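# Open top drawer of narrow three-drawer cabinet, others shut

## Task

Pull the top drawer of the slim cabinet with three drawers fully open and leave it open. By the end, every other drawer anywhere in the room must be completely closed. No cabinet may be shifted noticeably from its spot, and the robot must not topple or finish leaning, or the task fails.

## Robot and tools

ROBOT. A Dexmate Vega: a three-wheeled mobile base, a torso of three links (thigh, shank, chest) that folds in a Z shape, two arms with seven joints and a two-finger gripper each, and a head that pans and tilts. Cameras: head_camera (896x560), left_wrist_camera and right_wrist_camera (672x420, on the back of each hand). In its start posture the footprint is 0.70 m long by 0.63 m wide, and its front edge lies 0.35 m ahead of the base origin. Nothing prevents tipping, and a fallen robot stays down.

FRAMES. Base frame: origin on the floor at the turning point on the centre line, x forward, y left, z up, metres. Chest and hand positions print in this frame. A hand point sits between the fingers, 0.033 m short of the closed tips; fingers point along its z, close along its y, and its back (camera side) faces -x. Odometry frame is the base frame as it was when the scene began; base_odometry counts wheel rotation only, so slip looks like travel.

move. One action per call, plus optional "cameras" (list of head_camera, left_wrist_camera, right_wrist_camera or all; omitted means all, [] means none). An action contains "base", "joints" or both (optionally with "speeds" and "min_time_s"), or "target" by itself. An empty call just reports state and images.
- base: a single relative command, an offset from where the base last measured itself. translate_m: metres, forward positive, -2 to 2. strafe_m: metres, left positive, -2 to 2 (heading may drift about 0.02 rad). rotate_rad: radians, counter-clockwise positive, -3.2 to 3.2. Front wheels steer first, up to about 1.1 s.
- joints: an object of absolute joint angles in radians, keyed by name, any subset. Torso: torso_hip_rad 0 to 1.57, torso_knee_rad 0 to 3.141, torso_waist_rad -1.57 to 1.57 (chest forward lean = knee - hip - waist). Arms: shoulder_pitch ±3.041, upper_arm_roll ±3.041, elbow -3.041 to 0.214 (0 straight, negative bends up), forearm_roll ±3.041, wrist_pitch ±1.366; left_shoulder_yaw -0.423 to 1.523, right -1.523 to 0.423; left_wrist_yaw -1.348 to 1.087, right -1.087 to 1.348 (positive turns left on both). On the left arm positive shoulder_pitch and wrist_pitch lower the arm/hand; on the right arm negative does. gripper 0 (shut) to 0.785 per finger. Head: head_pan_rad ±2.792 (positive left), head_tilt_rad ±1.483, head_camera_tilt_rad -1.483 to 1.378 (positive looks down). Keep head_tilt_rad at or below 0 and camera tilt within -1.1..0.9 while panning.
- target: an absolute hand pose in the base frame: side "left"/"right"; x, y, z in m (-3 to 3); pitch_deg -30 to 95 (90 fingers down, 0 level); heading_deg (0 forward, counter-clockwise positive) and roll_deg (default 0, positive clockwise viewed from behind), both -360 to 360; line_only true forces a straight path or refusal. Checked only against the robot, not furniture; straight lines up to 45 cm, else an arc that may swing the elbow wide. If "short (part of ...)", resend it.
- speeds: per-action caps; translate_m and strafe_m 0.04 to 0.3 m/s, rotate_rad 0.1 to 0.6 rad/s. min_time_s: 0.1 to 8 s, slowest allowed duration for arm and head motions.
Unknown keys make a call invalid; out-of-range values get it refused. A refusal, or a stop that blocks the request, cancels the remaining move, wait and finished_scene calls in that reply.

wait: seconds 0 to 10, optional cameras; the robot keeps its last commands. zoom_image: camera and region [x0, y0, x1, y1] in pixels of that camera's newest image, at most 504x504. finished_scene: scene number; irreversible, the result must hold without the robot.

RESULTS. "move" reads done or the worst status. base_status/joint_status: done, off_target (resting away, may keep pushing), contact_stop (arm pushed near full torque ~0.6 s; its whole group halts), time_out, not_followed (collision check withheld targets), unfinished, limit_stop_at_motor_heat. Hand statuses: reached (within 10 mm and 2 deg), short, refused with reason. turned_by_wheels and turned_by_imu: rad turned since last result; an imu turn over 0.03 rad after a straight or sideways drive suggests a bump. base_tilt in degrees (about ±2 bias). Also joint torques, motor temperatures, and a pictures line naming image order.

TORSO PRESETS (hip, knee, waist): stand 0.469, 1.617, 1.048 (start); stand_high 0.78, 1.57, 0.44; lean_20 0.52, 1.05, 0.18; lean_45 0.52, 1.05, -0.26; low_lean_45 0, 0, -0.79. Fold arms before low_lean_45. Arm fold (shoulder_pitch, shoulder_yaw, upper_arm_roll, elbow, forearm_roll, wrist_pitch, wrist_yaw): left 1, 0.5, -0.6, -2.5, 0, -0.9, 0; right -1, -0.5, 0.6, -2.5, 0, 0.9, 0.

GRIPPER. Open fingers form a V: gap about 0.24 x angle - 0.002 m at the hand point. Angle does not reveal whether something is held.

AVOID. The base does not stop at furniture; it stalls or shoves, so approach slowly and watch the imu. Never let the arms collide or squeeze each other (can end the scene). Keep contact torque below joint load limits (wrist and forearm 23.5 N m) or the arm freezes 10 s; back an arm off after any stop. Stretched or straining arms heat up; at 80 °C the arm shuts down. Leaning forward can keep front wheels from steering. Pull drawers smoothly without slamming, and do not drag or shove cabinets.

Each tool is called after "Request:" in YAML: its name, and indented under it one key for each argument.

## Session

Request:
move:

Scene clock: 0.00 s.
Joint torques (N m): no reading
Motor temperatures (°C): left_arm=[31 31 31 26 40 35 41] | right_arm=[30 27 33 31 36 36 33]
base_odometry: x=+0.000 y=+0.000 heading=+0.000
turned_by_wheels: +0.000
turned_by_imu: +0.000
base_tilt: forward=+0.0 right=+0.8
base_status: not commanded
joint_positions: torso_hip_rad=+0.469 torso_knee_rad=+1.617 torso_waist_rad=+1.048 left_shoulder_pitch_rad=+2.217 left_shoulder_yaw_rad=-0.014 left_upper_arm_roll_rad=-0.004 left_elbow_rad=-1.080 left_forearm_roll_rad=+0.010 left_wrist_pitch_rad=-0.495 left_wrist_yaw_rad=-0.006 left_gripper_rad=+0.005 right_shoulder_pitch_rad=-2.194 right_shoulder_yaw_rad=-0.002 right_upper_arm_roll_rad=+0.006 right_elbow_rad=-1.112 right_forearm_roll_rad=+0.018 right_wrist_pitch_rad=+0.493 right_wrist_yaw_rad=-0.008 right_gripper_rad=+0.005 head_pan_rad=+0.000 head_tilt_rad=+0.000 head_camera_tilt_rad=+0.000
joint_status: not commanded
chest: x=-0.0111 y=+0.0000 z=+1.4155 quat_wxyz=(+0.999, +0.000, +0.050, +0.000) (m; base frame)
left_hand: x=+0.1723 y=+0.2218 z=+0.5939 quat_wxyz=(+0.402, -0.001, +0.916, -0.004) pitch_deg=+42.6 heading_deg=-0.5 roll_deg=-0.7 back=up (m; base frame)
right_hand: x=+0.2084 y=-0.2404 z=+0.6102 quat_wxyz=(+0.427, +0.011, +0.904, -0.007) pitch_deg=+39.4 heading_deg=-1.6 roll_deg=-0.3 back=up (m; base frame)
pictures: head_camera, left_wrist_camera, right_wrist_camera

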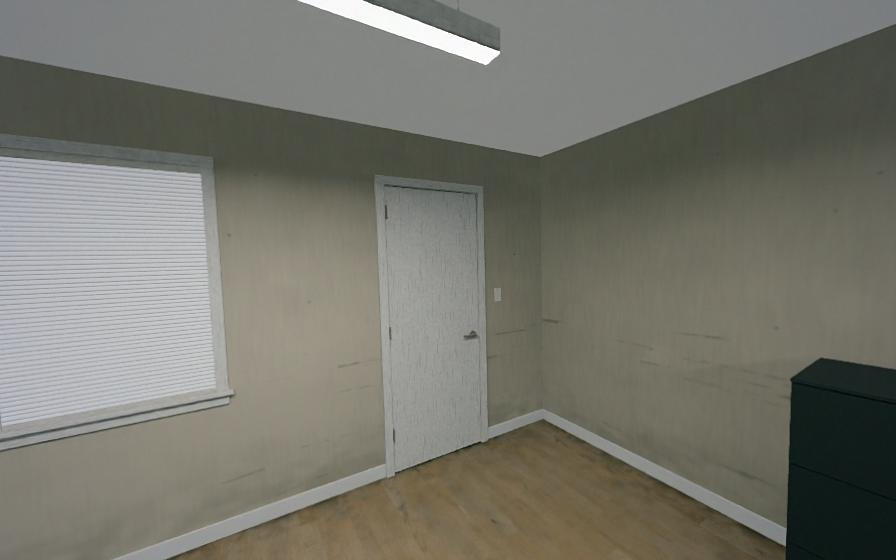

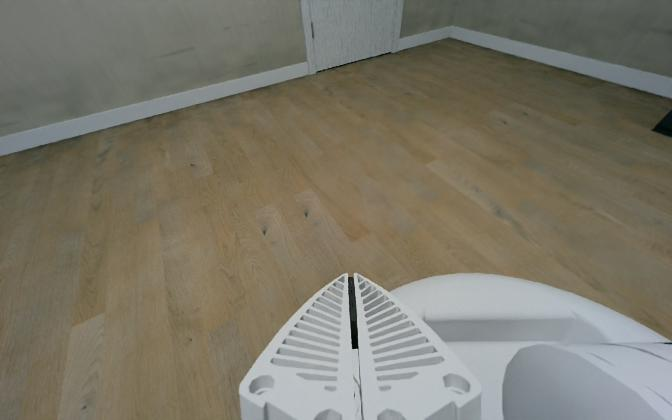

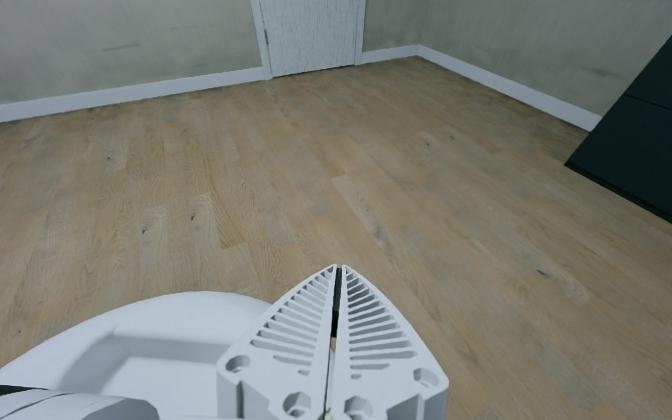

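Request:
move:
  joints: {"head_pan_rad": -1.2, "head_camera_tilt_rad": 0.35}
  cameras: ["head_camera"]

Request:
move:
  joints: {"head_pan_rad": -2.5, "head_camera_tilt_rad": 0.35}
  cameras: ["head_camera"]

Request:
move:
  joints: {"head_pan_rad": 1.5, "head_camera_tilt_rad": 0.35}
  cameras: ["head_camera"]

Scene clock: 1.70 s.
Joint torques (N m): left_arm=[6.99 -0.52 -0.92 -2.25 0.27 -1.48 -0.04] | right_arm=[-3.45 -1.1 0.13 -3.32 0.06 2.47 -0.11]
Motor temperatures (°C): left_arm=[31 31 31 26 40 35 41] | right_arm=[30 27 33 31 36 36 33]
move: done
base_odometry: x=+0.000 y=+0.000 heading=+0.000
turned_by_wheels: +0.000
turned_by_imu: +0.000
base_tilt: forward=+0.0 right=+0.7
base_status: not commanded
joint_positions: torso_hip_rad=+0.469 torso_knee_rad=+1.617 torso_waist_rad=+1.048 left_shoulder_pitch_rad=+2.217 left_shoulder_yaw_rad=-0.014 left_upper_arm_roll_rad=-0.004 left_elbow_rad=-1.080 left_forearm_roll_rad=+0.010 left_wrist_pitch_rad=-0.495 left_wrist_yaw_rad=-0.006 left_gripper_rad=+0.005 right_shoulder_pitch_rad=-2.194 right_shoulder_yaw_rad=-0.002 right_upper_arm_roll_rad=+0.006 right_elbow_rad=-1.112 right_forearm_roll_rad=+0.018 right_wrist_pitch_rad=+0.493 right_wrist_yaw_rad=-0.008 right_gripper_rad=+0.005 head_pan_rad=-1.200 head_tilt_rad=+0.000 head_camera_tilt_rad=+0.350
joint_status: all done
chest: x=-0.0111 y=+0.0000 z=+1.4155 quat_wxyz=(+0.999, +0.000, +0.050, +0.000) (m; base frame)
left_hand: x=+0.1724 y=+0.2218 z=+0.5939 quat_wxyz=(+0.402, -0.001, +0.916, -0.004) pitch_deg=+42.6 heading_deg=-0.5 roll_deg=-0.7 back=up (m; base frame)
right_hand: x=+0.2084 y=-0.2404 z=+0.6102 quat_wxyz=(+0.427, +0.011, +0.904, -0.007) pitch_deg=+39.4 heading_deg=-1.6 roll_deg=-0.3 back=up (m; base frame)
pictures: head_camera

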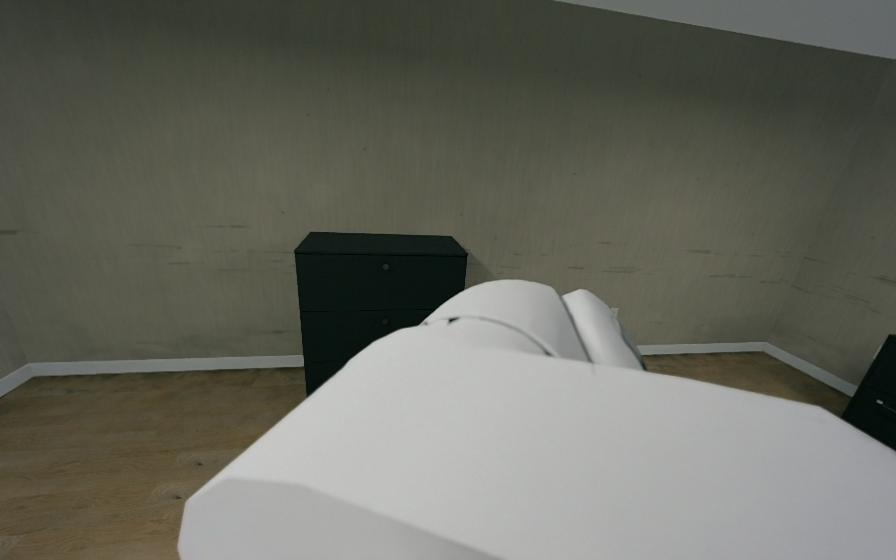

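Scene clock: 3.23 s.
Joint torques (N m): left_arm=[5.65 -0.83 -0.06 -1.78 0.14 -2.59 -0.02] | right_arm=[-3.49 -0.69 0.66 -2.47 0.24 2.45 -0.16]
Motor temperatures (°C): left_arm=[31 31 31 26 40 35 41] | right_arm=[30 27 33 31 36 37 33]
move: done
base_odometry: x=+0.000 y=+0.000 heading=+0.000
turned_by_wheels: +0.000
turned_by_imu: +0.000
base_tilt: forward=+0.1 right=+0.7
base_status: not commanded
joint_positions: torso_hip_rad=+0.469 torso_knee_rad=+1.617 torso_waist_rad=+1.048 left_shoulder_pitch_rad=+2.217 left_shoulder_yaw_rad=-0.014 left_upper_arm_roll_rad=-0.004 left_elbow_rad=-1.080 left_forearm_roll_rad=+0.010 left_wrist_pitch_rad=-0.495 left_wrist_yaw_rad=-0.006 left_gripper_rad=+0.005 right_shoulder_pitch_rad=-2.194 right_shoulder_yaw_rad=-0.002 right_upper_arm_roll_rad=+0.006 right_elbow_rad=-1.112 right_forearm_roll_rad=+0.018 right_wrist_pitch_rad=+0.493 right_wrist_yaw_rad=-0.008 right_gripper_rad=+0.005 head_pan_rad=-2.500 head_tilt_rad=+0.000 head_camera_tilt_rad=+0.350
joint_status: all done
chest: x=-0.0111 y=+0.0000 z=+1.4155 quat_wxyz=(+0.999, +0.000, +0.050, +0.000) (m; base frame)
left_hand: x=+0.1724 y=+0.2218 z=+0.5939 quat_wxyz=(+0.402, -0.001, +0.916, -0.004) pitch_deg=+42.6 heading_deg=-0.5 roll_deg=-0.7 back=up (m; base frame)
right_hand: x=+0.2084 y=-0.2404 z=+0.6102 quat_wxyz=(+0.427, +0.011, +0.904, -0.007) pitch_deg=+39.4 heading_deg=-1.6 roll_deg=-0.3 back=up (m; base frame)
pictures: head_camera

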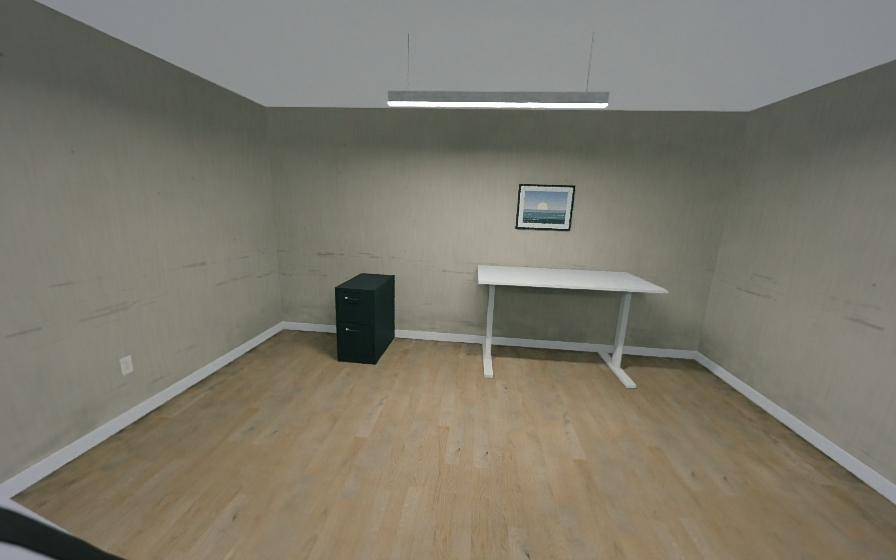

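Scene clock: 6.57 s.
Joint torques (N m): left_arm=[5.76 -0.22 -1.01 -1.86 -0.07 -2.16 0.03] | right_arm=[-4.34 -1.3 0.85 -2.42 0.08 2.35 -0.04]
Motor temperatures (°C): left_arm=[31 31 31 26 40 35 41] | right_arm=[30 27 33 31 36 37 33]
move: done
base_odometry: x=+0.000 y=+0.000 heading=+0.000
turned_by_wheels: +0.000
turned_by_imu: +0.000
base_tilt: forward=+0.0 right=+0.8
base_status: not commanded
joint_positions: torso_hip_rad=+0.469 torso_knee_rad=+1.617 torso_waist_rad=+1.048 left_shoulder_pitch_rad=+2.217 left_shoulder_yaw_rad=-0.014 left_upper_arm_roll_rad=-0.004 left_elbow_rad=-1.080 left_forearm_roll_rad=+0.010 left_wrist_pitch_rad=-0.495 left_wrist_yaw_rad=-0.006 left_gripper_rad=+0.005 right_shoulder_pitch_rad=-2.194 right_shoulder_yaw_rad=-0.002 right_upper_arm_roll_rad=+0.006 right_elbow_rad=-1.112 right_forearm_roll_rad=+0.018 right_wrist_pitch_rad=+0.493 right_wrist_yaw_rad=-0.008 right_gripper_rad=+0.005 head_pan_rad=+1.500 head_tilt_rad=+0.000 head_camera_tilt_rad=+0.350
joint_status: all done
chest: x=-0.0111 y=+0.0000 z=+1.4155 quat_wxyz=(+0.999, +0.000, +0.050, +0.000) (m; base frame)
left_hand: x=+0.1724 y=+0.2218 z=+0.5939 quat_wxyz=(+0.402, -0.001, +0.916, -0.004) pitch_deg=+42.6 heading_deg=-0.5 roll_deg=-0.7 back=up (m; base frame)
right_hand: x=+0.2084 y=-0.2404 z=+0.6102 quat_wxyz=(+0.427, +0.011, +0.904, -0.007) pitch_deg=+39.4 heading_deg=-1.6 roll_deg=-0.3 back=up (m; base frame)
pictures: head_camera

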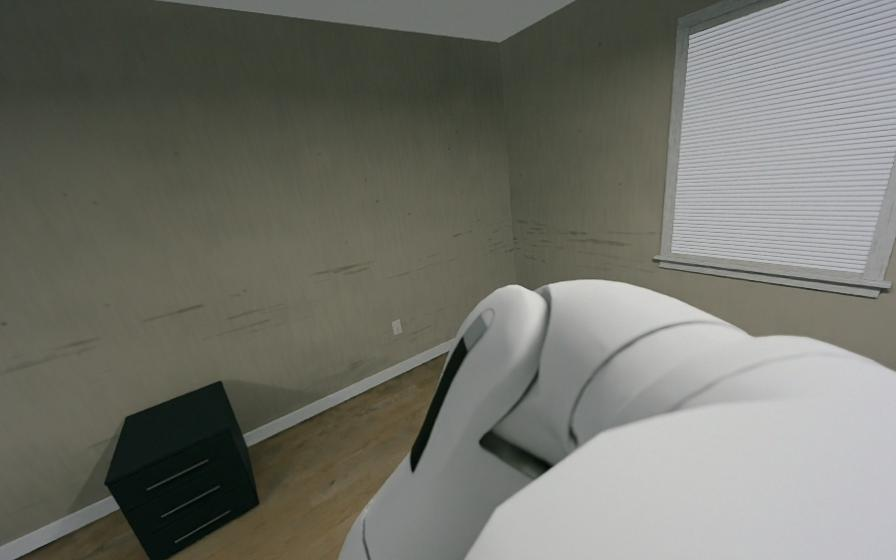

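Request:
move:
  joints: {"head_pan_rad": 2.2, "head_camera_tilt_rad": 0.5}
  cameras: ["head_camera"]

Request:
zoom_image:
  camera: "head_camera"
  region: [300, 200, 700, 500]

Scene clock: 8.03 s.
Joint torques (N m): left_arm=[5.51 0.18 -1.28 -2.66 -0.07 -1.9 -0.2] | right_arm=[-2.99 -0.51 0.48 -2.43 0.25 2.67 0.03]
Motor temperatures (°C): left_arm=[31 31 31 26 40 35 41] | right_arm=[30 27 33 31 36 37 33]
move: done
base_odometry: x=+0.000 y=+0.000 heading=+0.000
turned_by_wheels: +0.000
turned_by_imu: +0.000
base_tilt: forward=+0.0 right=+0.7
base_status: not commanded
joint_positions: torso_hip_rad=+0.469 torso_knee_rad=+1.617 torso_waist_rad=+1.048 left_shoulder_pitch_rad=+2.217 left_shoulder_yaw_rad=-0.014 left_upper_arm_roll_rad=-0.004 left_elbow_rad=-1.080 left_forearm_roll_rad=+0.010 left_wrist_pitch_rad=-0.495 left_wrist_yaw_rad=-0.006 left_gripper_rad=+0.005 right_shoulder_pitch_rad=-2.194 right_shoulder_yaw_rad=-0.002 right_upper_arm_roll_rad=+0.006 right_elbow_rad=-1.112 right_forearm_roll_rad=+0.018 right_wrist_pitch_rad=+0.493 right_wrist_yaw_rad=-0.008 right_gripper_rad=+0.005 head_pan_rad=+2.200 head_tilt_rad=+0.000 head_camera_tilt_rad=+0.500
joint_status: all done
chest: x=-0.0111 y=+0.0000 z=+1.4155 quat_wxyz=(+0.999, +0.000, +0.050, +0.000) (m; base frame)
left_hand: x=+0.1724 y=+0.2218 z=+0.5939 quat_wxyz=(+0.402, -0.001, +0.916, -0.004) pitch_deg=+42.6 heading_deg=-0.5 roll_deg=-0.7 back=up (m; base frame)
right_hand: x=+0.2084 y=-0.2404 z=+0.6102 quat_wxyz=(+0.427, +0.011, +0.904, -0.007) pitch_deg=+39.4 heading_deg=-1.6 roll_deg=-0.3 back=up (m; base frame)
pictures: head_camera

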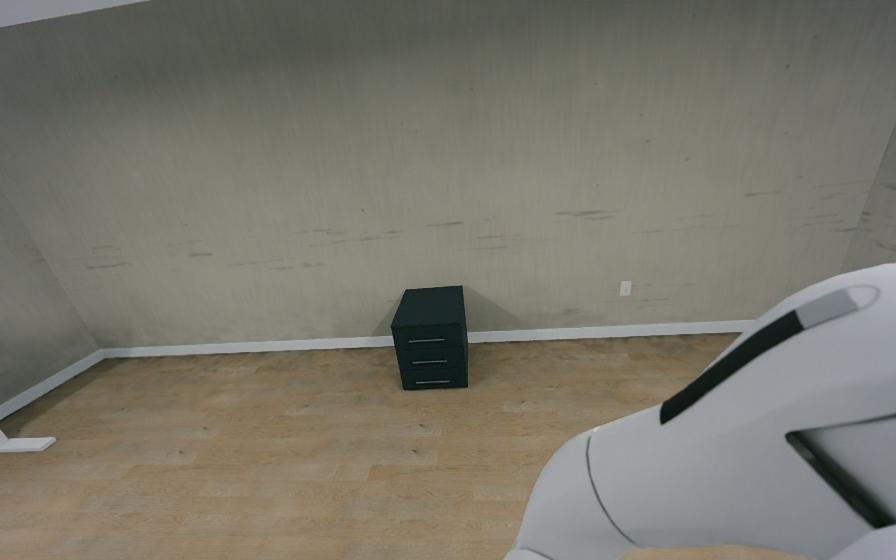

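Scaled by 1.260 from the camera's 896x560 image, which has a finer 960x600 frame.

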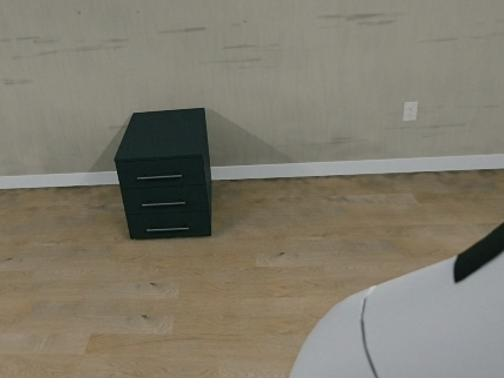

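Request:
move:
  joints: {"head_pan_rad": 0, "head_camera_tilt_rad": 0.9, "left_gripper_rad": 0.4, "right_gripper_rad": 0.4}
  cameras: ["head_camera"]

Scene clock: 10.87 s.
Joint torques (N m): left_arm=[5.48 -1.36 -0.91 -1.84 0.02 -1.87 -0.09] | right_arm=[-4.82 -0.76 0.43 -2.63 0.1 2.24 -0.07]
Motor temperatures (°C): left_arm=[31 31 31 26 40 35 41] | right_arm=[30 27 33 31 36 37 33]
move: done
base_odometry: x=+0.000 y=+0.000 heading=+0.000
turned_by_wheels: +0.000
turned_by_imu: +0.000
base_tilt: forward=+0.1 right=+0.8
base_status: not commanded
joint_positions: torso_hip_rad=+0.469 torso_knee_rad=+1.617 torso_waist_rad=+1.048 left_shoulder_pitch_rad=+2.217 left_shoulder_yaw_rad=-0.014 left_upper_arm_roll_rad=-0.004 left_elbow_rad=-1.080 left_forearm_roll_rad=+0.010 left_wrist_pitch_rad=-0.495 left_wrist_yaw_rad=-0.006 left_gripper_rad=+0.400 right_shoulder_pitch_rad=-2.194 right_shoulder_yaw_rad=-0.002 right_upper_arm_roll_rad=+0.006 right_elbow_rad=-1.112 right_forearm_roll_rad=+0.018 right_wrist_pitch_rad=+0.493 right_wrist_yaw_rad=-0.008 right_gripper_rad=+0.400 head_pan_rad=+0.000 head_tilt_rad=+0.000 head_camera_tilt_rad=+0.900
joint_status: all done
chest: x=-0.0111 y=+0.0000 z=+1.4155 quat_wxyz=(+0.999, +0.000, +0.050, +0.000) (m; base frame)
left_hand: x=+0.1724 y=+0.2218 z=+0.5939 quat_wxyz=(+0.402, -0.001, +0.916, -0.004) pitch_deg=+42.6 heading_deg=-0.5 roll_deg=-0.7 back=up (m; base frame)
right_hand: x=+0.2084 y=-0.2404 z=+0.6102 quat_wxyz=(+0.427, +0.011, +0.904, -0.007) pitch_deg=+39.4 heading_deg=-1.6 roll_deg=-0.3 back=up (m; base frame)
pictures: head_camera

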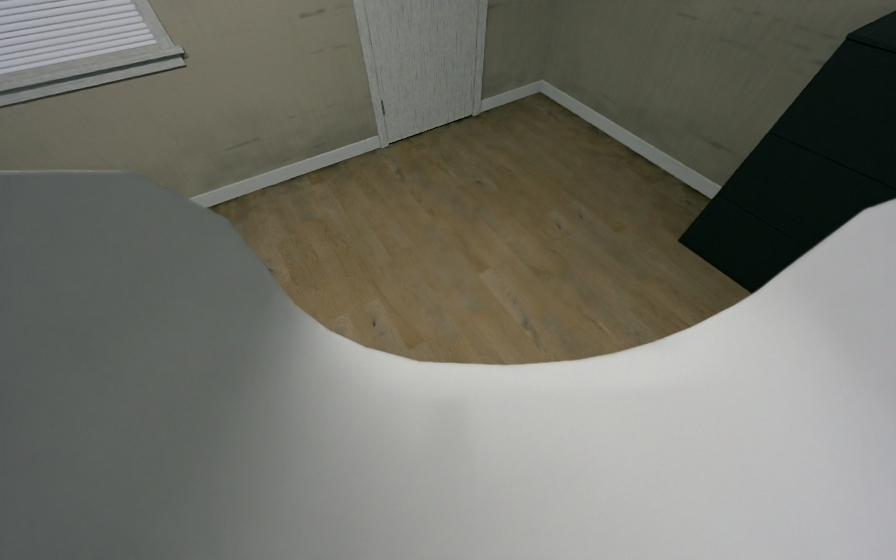

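Request:
move:
  base: {"rotate_rad": 2.184}
  joints: {"head_pan_rad": 0, "head_camera_tilt_rad": 0.5, "left_gripper_rad": 0, "right_gripper_rad": 0}

Scene clock: 17.87 s.
Joint torques (N m): left_arm=[6.57 0.4 -1.45 -2.5 0.05 -2.34 0.01] | right_arm=[-3.64 -1.46 0.72 -2.42 0.1 2.53 0.03]
Motor temperatures (°C): left_arm=[31 31 31 26 40 35 41] | right_arm=[30 27 33 31 36 37 33]
move: done
base_odometry: x=+0.003 y=-0.001 heading=+2.191
turned_by_wheels: +2.191
turned_by_imu: +2.179
base_tilt: forward=+0.0 right=+0.8
base_status: done
joint_positions: torso_hip_rad=+0.469 torso_knee_rad=+1.617 torso_waist_rad=+1.048 left_shoulder_pitch_rad=+2.217 left_shoulder_yaw_rad=-0.014 left_upper_arm_roll_rad=-0.004 left_elbow_rad=-1.080 left_forearm_roll_rad=+0.010 left_wrist_pitch_rad=-0.495 left_wrist_yaw_rad=-0.006 left_gripper_rad=+0.000 right_shoulder_pitch_rad=-2.194 right_shoulder_yaw_rad=-0.002 right_upper_arm_roll_rad=+0.006 right_elbow_rad=-1.112 right_forearm_roll_rad=+0.018 right_wrist_pitch_rad=+0.493 right_wrist_yaw_rad=-0.008 right_gripper_rad=+0.000 head_pan_rad=+0.000 head_tilt_rad=+0.000 head_camera_tilt_rad=+0.500
joint_status: all done
chest: x=-0.0111 y=+0.0000 z=+1.4155 quat_wxyz=(+0.999, +0.000, +0.050, +0.000) (m; base frame)
left_hand: x=+0.1724 y=+0.2218 z=+0.5939 quat_wxyz=(+0.402, -0.001, +0.916, -0.004) pitch_deg=+42.6 heading_deg=-0.5 roll_deg=-0.7 back=up (m; base frame)
right_hand: x=+0.2084 y=-0.2404 z=+0.6102 quat_wxyz=(+0.427, +0.011, +0.904, -0.007) pitch_deg=+39.4 heading_deg=-1.6 roll_deg=-0.3 back=up (m; base frame)
pictures: head_camera, left_wrist_camera, right_wrist_camera

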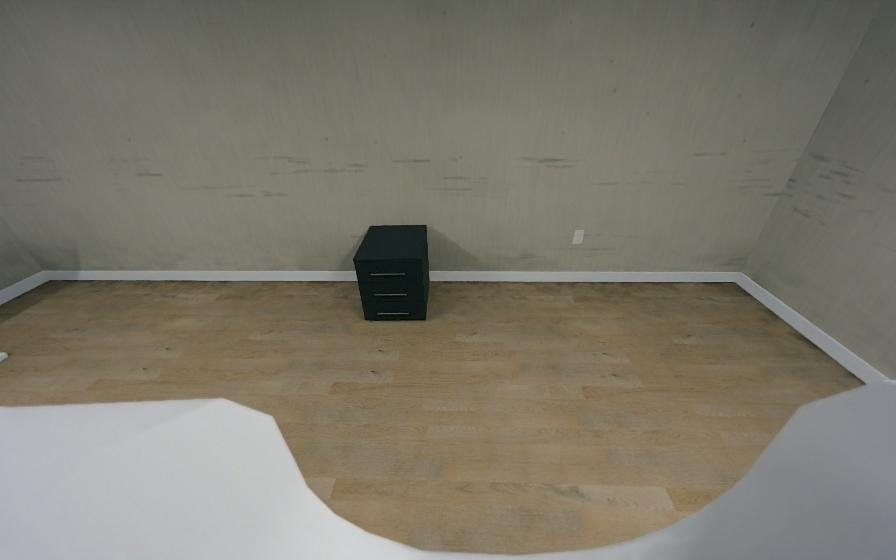

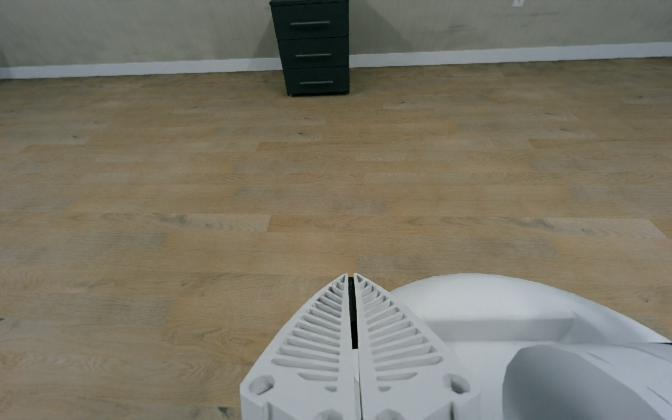

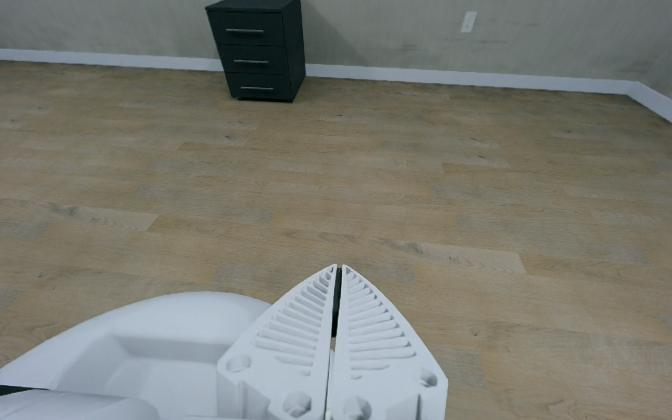

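Request:
zoom_image:
  camera: "head_camera"
  region: [320, 200, 480, 340]

Request:
move:
  base: {"translate_m": 0.6}

Request:
zoom_image:
  camera: "head_camera"
  region: [260, 200, 460, 460]

Scaled by 3.150 from the camera's 896x560 image, which has a finer 960x600 frame.

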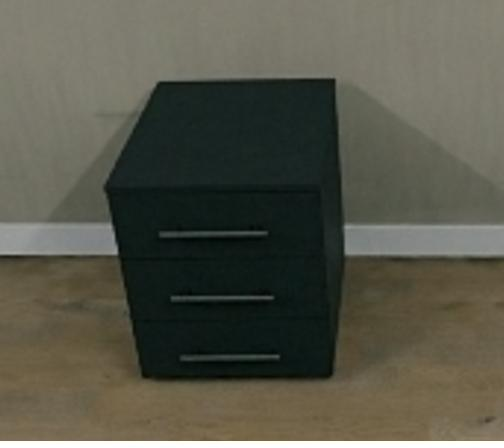

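Scene clock: 22.87 s.
Joint torques (N m): left_arm=[5.7 -1.2 -1.33 -3.43 0.18 -2.47 -0.01] | right_arm=[-4 -2.38 0.5 -3.09 0.03 2.45 -0.17]
Motor temperatures (°C): left_arm=[31 31 31 26 40 35 41] | right_arm=[30 27 33 31 36 37 33]
move: done
base_odometry: x=-0.346 y=+0.487 heading=+2.191
turned_by_wheels: +0.001
turned_by_imu: +0.000
base_tilt: forward=+0.0 right=+0.8
base_status: done
joint_positions: torso_hip_rad=+0.469 torso_knee_rad=+1.617 torso_waist_rad=+1.048 left_shoulder_pitch_rad=+2.217 left_shoulder_yaw_rad=-0.014 left_upper_arm_roll_rad=-0.004 left_elbow_rad=-1.080 left_forearm_roll_rad=+0.010 left_wrist_pitch_rad=-0.495 left_wrist_yaw_rad=-0.006 left_gripper_rad=+0.000 right_shoulder_pitch_rad=-2.194 right_shoulder_yaw_rad=-0.002 right_upper_arm_roll_rad=+0.006 right_elbow_rad=-1.112 right_forearm_roll_rad=+0.018 right_wrist_pitch_rad=+0.493 right_wrist_yaw_rad=-0.008 right_gripper_rad=+0.000 head_pan_rad=+0.000 head_tilt_rad=+0.000 head_camera_tilt_rad=+0.500
joint_status: not commanded
chest: x=-0.0111 y=+0.0000 z=+1.4155 quat_wxyz=(+0.999, +0.000, +0.050, +0.000) (m; base frame)
left_hand: x=+0.1724 y=+0.2218 z=+0.5939 quat_wxyz=(+0.402, -0.001, +0.916, -0.004) pitch_deg=+42.6 heading_deg=-0.5 roll_deg=-0.7 back=up (m; base frame)
right_hand: x=+0.2085 y=-0.2404 z=+0.6101 quat_wxyz=(+0.427, +0.011, +0.904, -0.007) pitch_deg=+39.4 heading_deg=-1.6 roll_deg=-0.3 back=up (m; base frame)
pictures: head_camera, left_wrist_camera, right_wrist_camera

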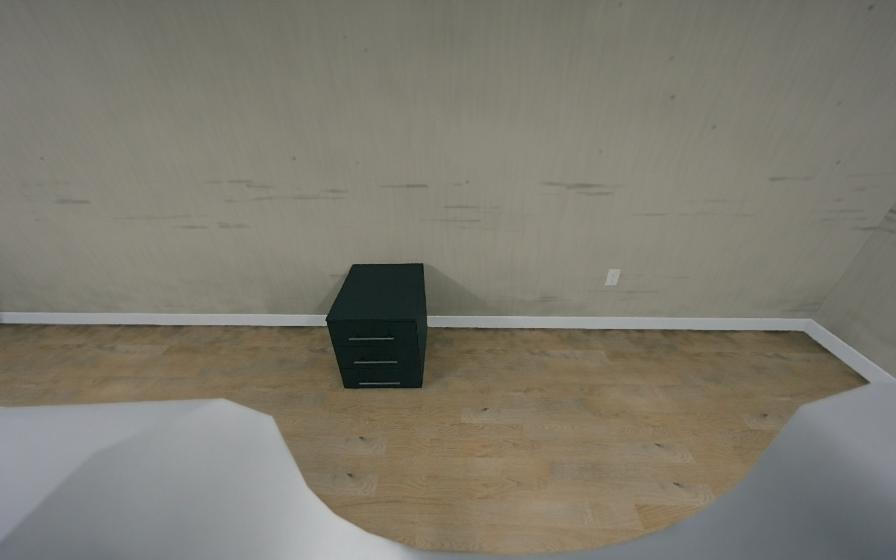

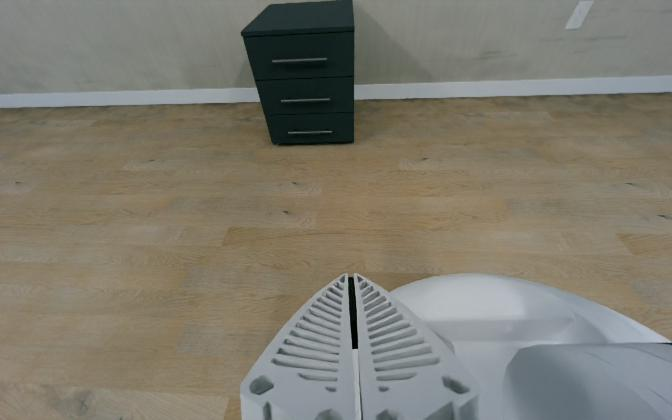

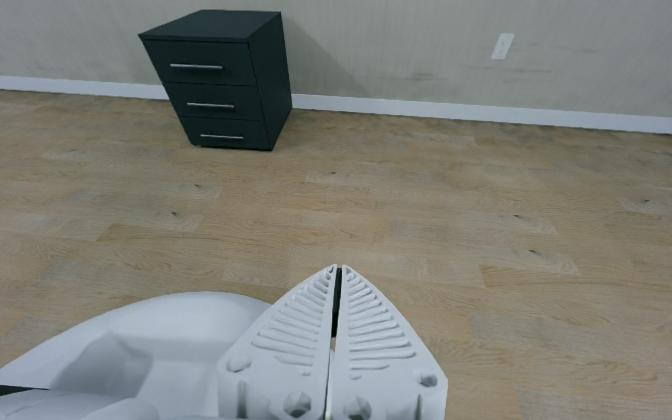

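Scaled by 1.938 from the camera's 896x560 image, which has a finer 960x600 frame.

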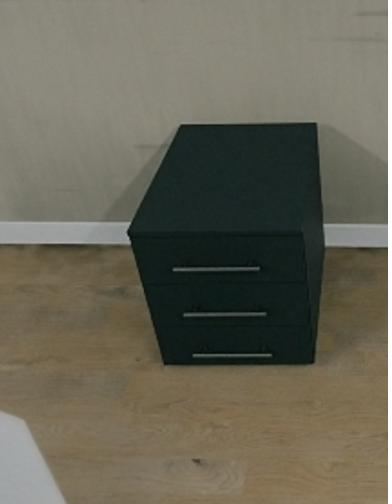

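Request:
move:
  joints: {"left_elbow_rad": -2.2, "right_elbow_rad": -2.2, "left_shoulder_pitch_rad": 1.6, "right_shoulder_pitch_rad": -1.6}
  cameras: ["head_camera"]

Request:
move:
  joints: {"torso_hip_rad": 0.35, "torso_knee_rad": 1.3, "torso_waist_rad": 0.85}
  cameras: ["head_camera"]

Scene clock: 29.40 s.
Joint torques (N m): left_arm=[-17.3 0.16 -0.77 -8.12 0.09 -1.56 -0.22] | right_arm=[23.29 -2.12 0.55 -7.95 0.11 2.2 -0.1]
Motor temperatures (°C): left_arm=[31 31 31 26 40 35 41] | right_arm=[30 27 33 31 36 37 33]
move: done
base_odometry: x=-0.346 y=+0.487 heading=+2.191
turned_by_wheels: +0.000
turned_by_imu: +0.000
base_tilt: forward=+0.1 right=+0.7
base_status: not commanded
joint_positions: torso_hip_rad=+0.469 torso_knee_rad=+1.617 torso_waist_rad=+1.048 left_shoulder_pitch_rad=+1.603 left_shoulder_yaw_rad=-0.014 left_upper_arm_roll_rad=-0.004 left_elbow_rad=-2.196 left_forearm_roll_rad=+0.010 left_wrist_pitch_rad=-0.495 left_wrist_yaw_rad=-0.006 left_gripper_rad=+0.000 right_shoulder_pitch_rad=-1.602 right_shoulder_yaw_rad=-0.002 right_upper_arm_roll_rad=+0.006 right_elbow_rad=-2.197 right_forearm_roll_rad=+0.018 right_wrist_pitch_rad=+0.493 right_wrist_yaw_rad=-0.008 right_gripper_rad=+0.000 head_pan_rad=+0.000 head_tilt_rad=+0.000 head_camera_tilt_rad=+0.500
joint_status: all done
chest: x=-0.0111 y=+0.0000 z=+1.4155 quat_wxyz=(+0.999, +0.000, +0.050, +0.000) (m; base frame)
left_hand: x=+0.4921 y=+0.2304 z=+1.5282 quat_wxyz=(+0.958, -0.001, +0.287, +0.004) pitch_deg=-56.6 heading_deg=+0.4 roll_deg=+0.0 back=up (m; base frame)
right_hand: x=+0.4922 y=-0.2381 z=+1.5284 quat_wxyz=(+0.958, +0.010, +0.287, +0.002) pitch_deg=-56.6 heading_deg=-1.8 roll_deg=+2.1 back=up (m; base frame)
pictures: head_camera

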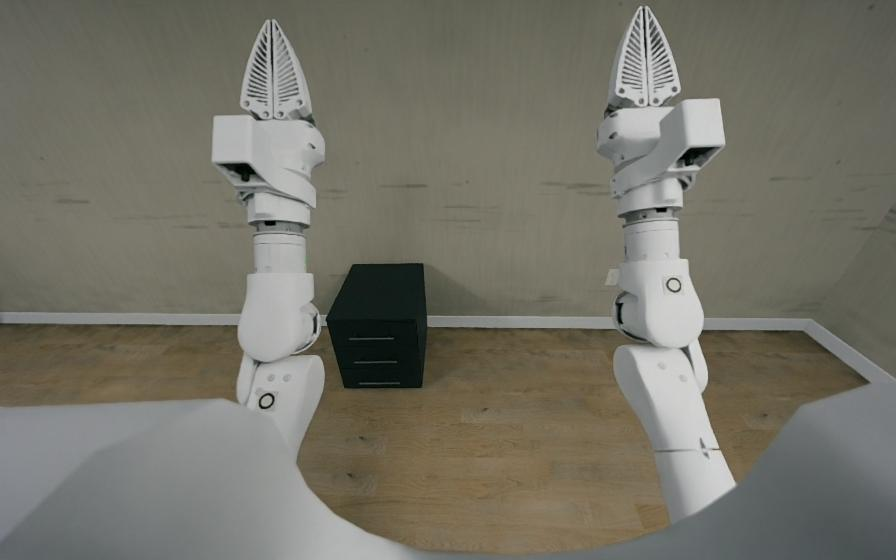

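Scene clock: 31.87 s.
Joint torques (N m): left_arm=[-18.35 -0.4 -1.1 -7.69 -0.01 -0.82 -0.09] | right_arm=[22.85 -1.52 0.61 -9.03 0.07 1.99 -0.12]
Motor temperatures (°C): left_arm=[31 31 31 26 40 35 41] | right_arm=[30 27 33 31 36 37 33]
move: done
base_odometry: x=-0.346 y=+0.487 heading=+2.191
turned_by_wheels: +0.000
turned_by_imu: +0.000
base_tilt: forward=+0.1 right=+0.8
base_status: not commanded
joint_positions: torso_hip_rad=+0.350 torso_knee_rad=+1.300 torso_waist_rad=+0.850 left_shoulder_pitch_rad=+1.600 left_shoulder_yaw_rad=-0.014 left_upper_arm_roll_rad=-0.004 left_elbow_rad=-2.200 left_forearm_roll_rad=+0.010 left_wrist_pitch_rad=-0.495 left_wrist_yaw_rad=-0.006 left_gripper_rad=+0.000 right_shoulder_pitch_rad=-1.600 right_shoulder_yaw_rad=-0.002 right_upper_arm_roll_rad=+0.006 right_elbow_rad=-2.200 right_forearm_roll_rad=+0.018 right_wrist_pitch_rad=+0.493 right_wrist_yaw_rad=-0.008 right_gripper_rad=+0.000 head_pan_rad=+0.000 head_tilt_rad=+0.000 head_camera_tilt_rad=+0.500
joint_status: all done
chest: x=-0.0629 y=+0.0000 z=+1.3528 quat_wxyz=(+0.999, +0.000, +0.050, +0.000) (m; base frame)
left_hand: x=+0.4384 y=+0.2305 z=+1.4687 quat_wxyz=(+0.959, -0.001, +0.284, +0.004) pitch_deg=-57.0 heading_deg=+0.5 roll_deg=+0.0 back=up (m; base frame)
right_hand: x=+0.4389 y=-0.2381 z=+1.4682 quat_wxyz=(+0.958, +0.010, +0.285, +0.002) pitch_deg=-56.9 heading_deg=-1.8 roll_deg=+2.1 back=up (m; base frame)
pictures: head_camera

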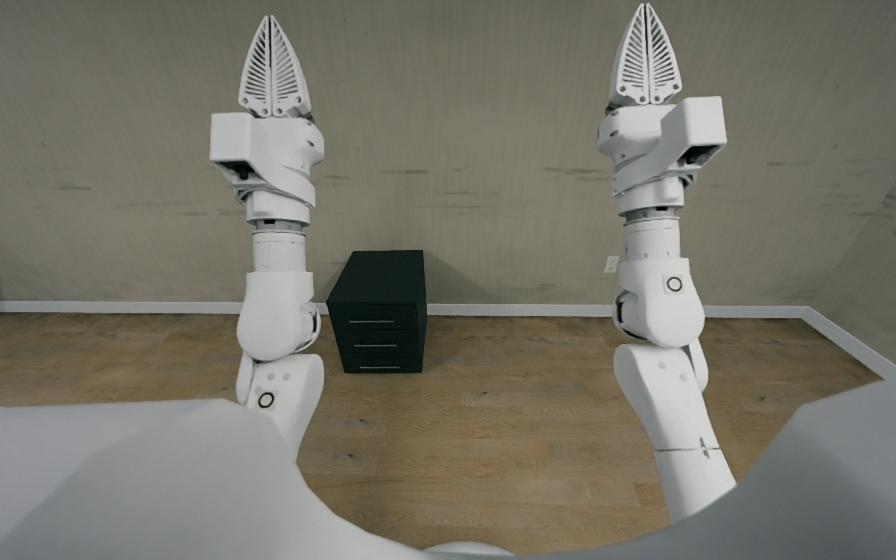

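Request:
move:
  joints: {"torso_hip_rad": 0.2, "torso_knee_rad": 0.9, "torso_waist_rad": 0.1}
  cameras: ["head_camera"]

Scene clock: 38.67 s.
Joint torques (N m): left_arm=[-9.75 1.51 -1.4 -7.69 0.19 -2.11 -0.07] | right_arm=[15.06 -0.83 0.61 -9.17 0.2 3.06 0.07]
Motor temperatures (°C): left_arm=[31 31 31 26 40 35 41] | right_arm=[30 27 33 32 36 37 33]
move: done
base_odometry: x=-0.346 y=+0.487 heading=+2.191
turned_by_wheels: +0.000
turned_by_imu: +0.000
base_tilt: forward=+0.1 right=+0.8
base_status: not commanded
joint_positions: torso_hip_rad=+0.200 torso_knee_rad=+0.900 torso_waist_rad=+0.100 left_shoulder_pitch_rad=+1.600 left_shoulder_yaw_rad=-0.014 left_upper_arm_roll_rad=-0.004 left_elbow_rad=-2.200 left_forearm_roll_rad=+0.010 left_wrist_pitch_rad=-0.495 left_wrist_yaw_rad=-0.006 left_gripper_rad=+0.000 right_shoulder_pitch_rad=-1.600 right_shoulder_yaw_rad=-0.002 right_upper_arm_roll_rad=+0.006 right_elbow_rad=-2.200 right_forearm_roll_rad=+0.018 right_wrist_pitch_rad=+0.493 right_wrist_yaw_rad=-0.008 right_gripper_rad=+0.000 head_pan_rad=+0.000 head_tilt_rad=+0.000 head_camera_tilt_rad=+0.500
joint_status: all done
chest: x=+0.0910 y=+0.0000 z=+1.1999 quat_wxyz=(+0.955, +0.000, +0.296, +0.000) (m; base frame)
left_hand: x=+0.5864 y=+0.2305 z=+1.0613 quat_wxyz=(+0.859, +0.000, +0.513, +0.004) pitch_deg=-28.3 heading_deg=+0.3 roll_deg=+0.2 back=up (m; base frame)
right_hand: x=+0.5866 y=-0.2381 z=+1.0606 quat_wxyz=(+0.858, +0.010, +0.513, +0.000) pitch_deg=-28.2 heading_deg=-1.1 roll_deg=+1.1 back=up (m; base frame)
pictures: head_camera

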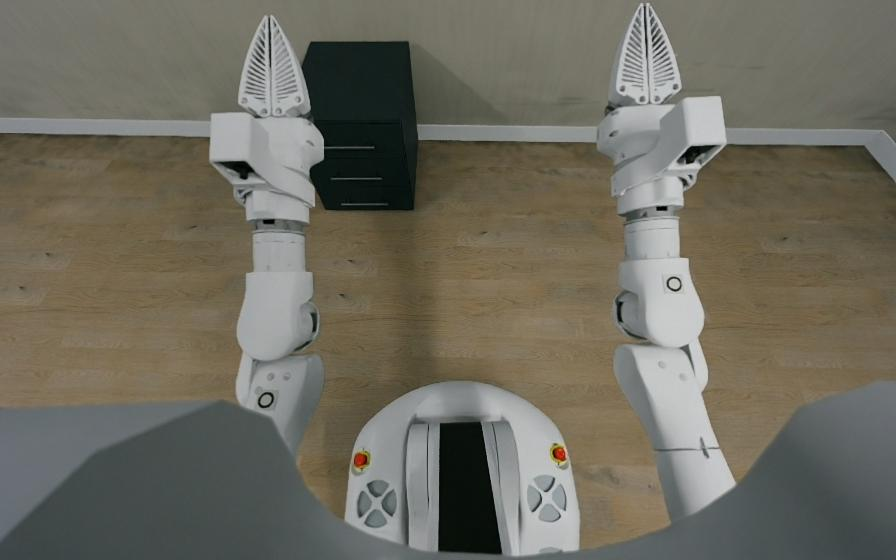

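Request:
move:
  base: {"strafe_m": 0.165}
  cameras: ["head_camera"]

Request:
move:
  target: {"side": "left", "x": 0.62, "y": 0.23, "z": 0.45, "pitch_deg": 30, "heading_deg": 0, "roll_deg": 90}

Scene clock: 42.50 s.
Joint torques (N m): left_arm=[-8.65 0.72 -0.97 -7.31 -0.22 -1.83 -0.08] | right_arm=[13.76 -2.09 0.58 -9.39 0.02 2.8 -0.1]
Motor temperatures (°C): left_arm=[31 31 31 26 40 35 41] | right_arm=[30 27 33 32 36 37 33]
move: done
base_odometry: x=-0.480 y=+0.391 heading=+2.194
turned_by_wheels: +0.003
turned_by_imu: +0.005
base_tilt: forward=+0.0 right=+0.7
base_status: done
joint_positions: torso_hip_rad=+0.200 torso_knee_rad=+0.900 torso_waist_rad=+0.100 left_shoulder_pitch_rad=+1.600 left_shoulder_yaw_rad=-0.014 left_upper_arm_roll_rad=-0.004 left_elbow_rad=-2.200 left_forearm_roll_rad=+0.010 left_wrist_pitch_rad=-0.495 left_wrist_yaw_rad=-0.006 left_gripper_rad=+0.000 right_shoulder_pitch_rad=-1.600 right_shoulder_yaw_rad=-0.002 right_upper_arm_roll_rad=+0.006 right_elbow_rad=-2.200 right_forearm_roll_rad=+0.018 right_wrist_pitch_rad=+0.493 right_wrist_yaw_rad=-0.008 right_gripper_rad=+0.000 head_pan_rad=+0.000 head_tilt_rad=+0.000 head_camera_tilt_rad=+0.500
joint_status: not commanded
chest: x=+0.0910 y=+0.0000 z=+1.1999 quat_wxyz=(+0.955, +0.000, +0.296, +0.000) (m; base frame)
left_hand: x=+0.5864 y=+0.2305 z=+1.0613 quat_wxyz=(+0.859, +0.000, +0.513, +0.004) pitch_deg=-28.3 heading_deg=+0.3 roll_deg=+0.2 back=up (m; base frame)
right_hand: x=+0.5866 y=-0.2381 z=+1.0606 quat_wxyz=(+0.858, +0.010, +0.513, +0.000) pitch_deg=-28.2 heading_deg=-1.1 roll_deg=+1.1 back=up (m; base frame)
pictures: head_camera

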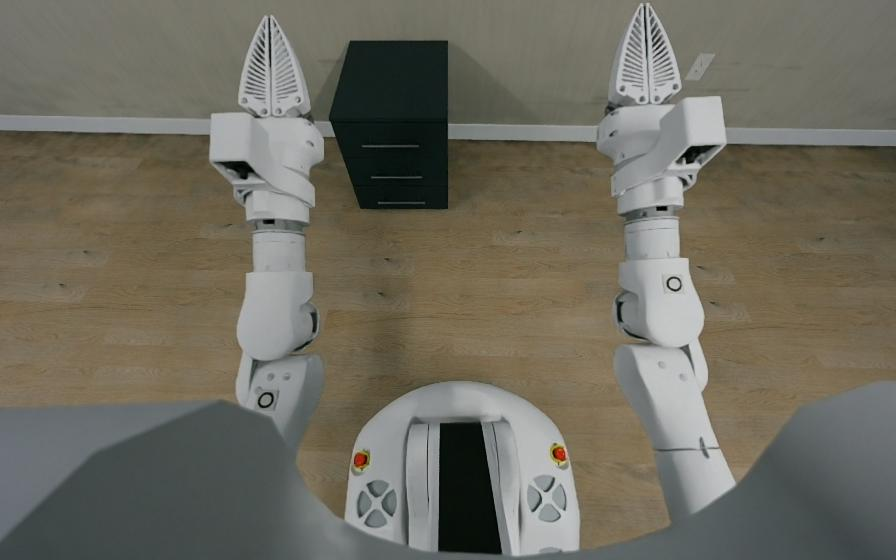

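Scene clock: 47.60 s.
Joint torques (N m): left_arm=[-16.65 4.9 -2.73 -4.54 1.33 -0.46 1.07] | right_arm=[14.04 -0.3 0.07 -8.93 0.1 3.07 -0.08]
Motor temperatures (°C): left_arm=[31 31 31 26 40 35 41] | right_arm=[30 27 33 32 36 37 33]
move: done
base_odometry: x=-0.480 y=+0.391 heading=+2.194
turned_by_wheels: +0.000
turned_by_imu: +0.000
base_tilt: forward=+0.1 right=+0.8
base_status: not commanded
joint_positions: torso_hip_rad=+0.200 torso_knee_rad=+0.900 torso_waist_rad=+0.100 left_shoulder_pitch_rad=+0.944 left_shoulder_yaw_rad=+0.469 left_upper_arm_roll_rad=+0.911 left_elbow_rad=-1.094 left_forearm_roll_rad=+0.639 left_wrist_pitch_rad=+0.426 left_wrist_yaw_rad=+0.379 left_gripper_rad=+0.000 right_shoulder_pitch_rad=-1.600 right_shoulder_yaw_rad=-0.002 right_upper_arm_roll_rad=+0.006 right_elbow_rad=-2.200 right_forearm_roll_rad=+0.018 right_wrist_pitch_rad=+0.493 right_wrist_yaw_rad=-0.008 right_gripper_rad=+0.000 head_pan_rad=+0.000 head_tilt_rad=+0.000 head_camera_tilt_rad=+0.500
joint_status: not commanded
chest: x=+0.0910 y=+0.0000 z=+1.1999 quat_wxyz=(+0.955, +0.000, +0.296, +0.000) (m; base frame)
left_hand: x=+0.6195 y=+0.2274 z=+0.4499 quat_wxyz=(+0.355, +0.611, +0.615, +0.351) pitch_deg=+30.1 heading_deg=-0.2 roll_deg=+89.4 (m; base frame)
left_hand_status: reached (checked arc [a long move; over the whole arc the hand travels 0.81 m to end 0.61 m from its start, up to 0.22 m off the straight line; left_elbow_rad turns most, 1.11 rad; on the way or at its end the hand turns up to 104 deg from its attitude at the start], planned for 3.8 s): 3 mm and 0.5 deg off.
right_hand: x=+0.5866 y=-0.2381 z=+1.0606 quat_wxyz=(+0.858, +0.010, +0.513, +0.000) pitch_deg=-28.2 heading_deg=-1.1 roll_deg=+1.1 back=up (m; base frame)
pictures: head_camera, left_wrist_camera, right_wrist_camera

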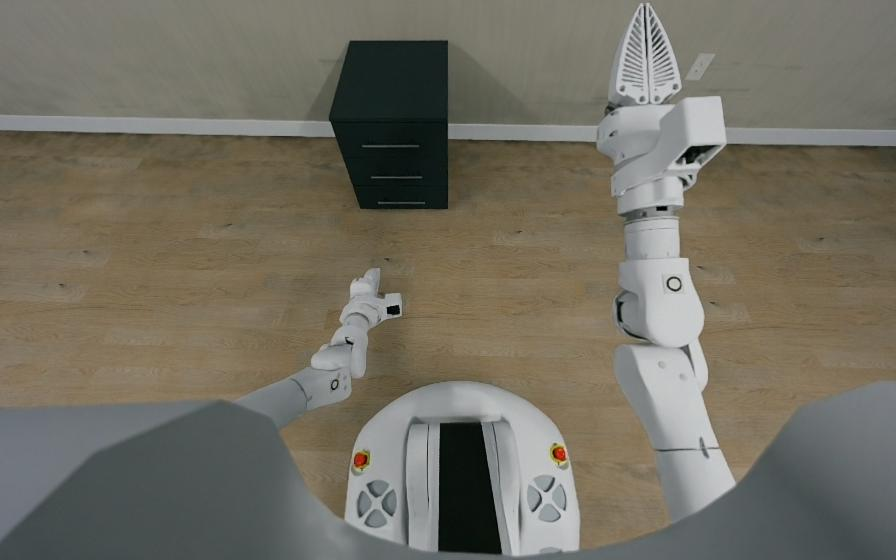

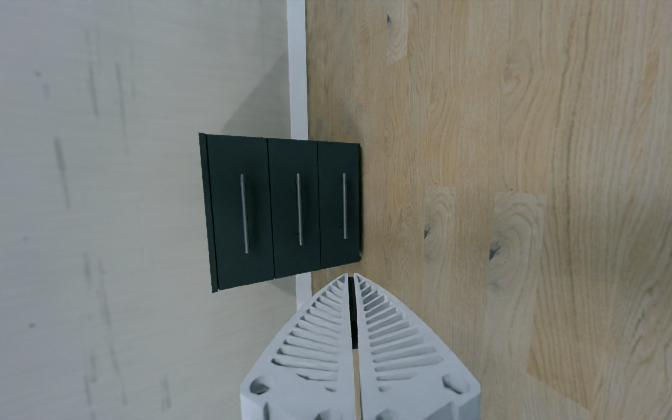

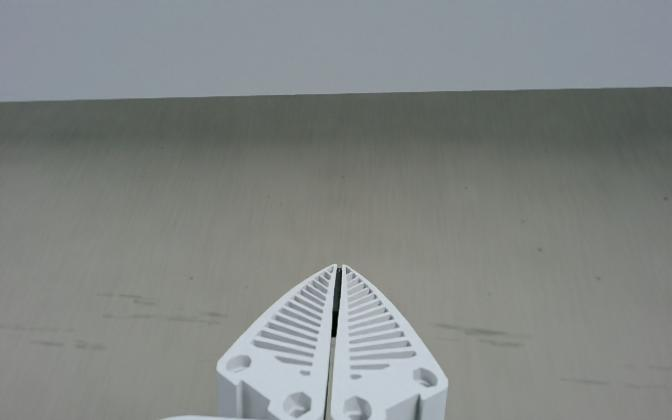

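Request:
move:
  base: {"translate_m": 0.38}
  joints: {"left_gripper_rad": 0.4}
  cameras: ["left_wrist_camera", "head_camera"]

Request:
zoom_image:
  camera: "left_wrist_camera"
  region: [60, 20, 400, 360]

Scene clock: 51.93 s.
Joint torques (N m): left_arm=[-14.42 4.49 -2.53 -4.7 1.37 0.15 1.15] | right_arm=[12.82 -0.69 0.7 -7.84 0.04 2.63 -0.02]
Motor temperatures (°C): left_arm=[31 31 31 26 40 35 41] | right_arm=[30 27 33 32 36 37 33]
move: done
base_odometry: x=-0.701 y=+0.700 heading=+2.193
turned_by_wheels: -0.001
turned_by_imu: -0.004
base_tilt: forward=+0.1 right=+0.7
base_status: done
joint_positions: torso_hip_rad=+0.200 torso_knee_rad=+0.900 torso_waist_rad=+0.100 left_shoulder_pitch_rad=+0.942 left_shoulder_yaw_rad=+0.471 left_upper_arm_roll_rad=+0.914 left_elbow_rad=-1.090 left_forearm_roll_rad=+0.641 left_wrist_pitch_rad=+0.429 left_wrist_yaw_rad=+0.380 left_gripper_rad=+0.400 right_shoulder_pitch_rad=-1.600 right_shoulder_yaw_rad=-0.002 right_upper_arm_roll_rad=+0.006 right_elbow_rad=-2.200 right_forearm_roll_rad=+0.018 right_wrist_pitch_rad=+0.493 right_wrist_yaw_rad=-0.008 right_gripper_rad=+0.000 head_pan_rad=+0.000 head_tilt_rad=+0.000 head_camera_tilt_rad=+0.500
joint_status: all done
chest: x=+0.0911 y=+0.0000 z=+1.1999 quat_wxyz=(+0.955, +0.000, +0.296, +0.000) (m; base frame)
left_hand: x=+0.6198 y=+0.2300 z=+0.4498 quat_wxyz=(+0.353, +0.612, +0.613, +0.353) pitch_deg=+30.0 heading_deg=+0.0 roll_deg=+90.0 (m; base frame)
right_hand: x=+0.5867 y=-0.2381 z=+1.0606 quat_wxyz=(+0.858, +0.010, +0.513, +0.000) pitch_deg=-28.2 heading_deg=-1.1 roll_deg=+1.1 back=up (m; base frame)
pictures: head_camera, left_wrist_camera

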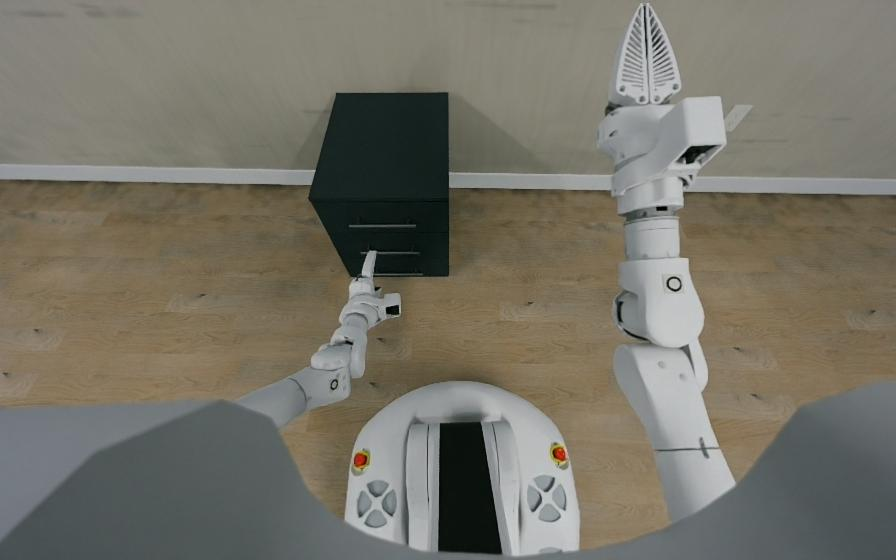

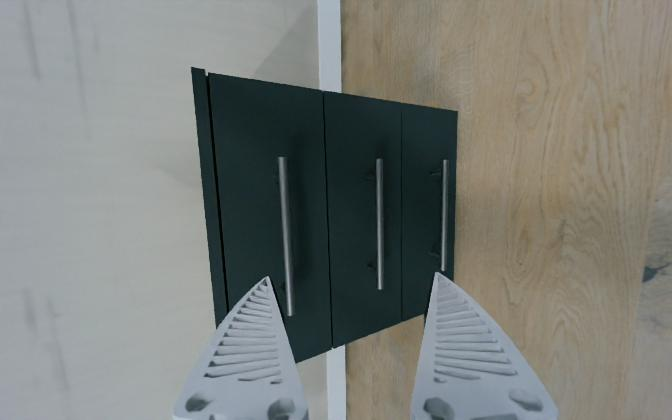

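Scaled by 1.482 from the camera's 672x420 image, which has a finer 960x600 frame.

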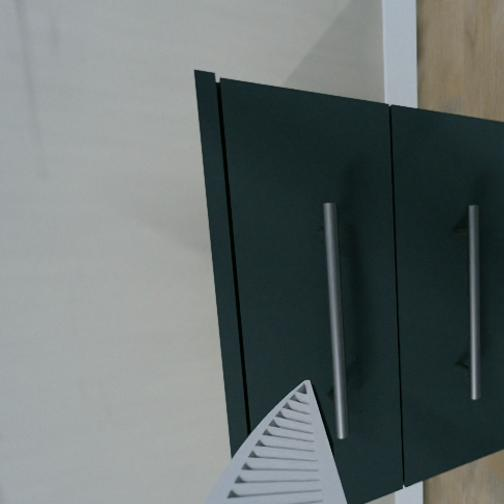

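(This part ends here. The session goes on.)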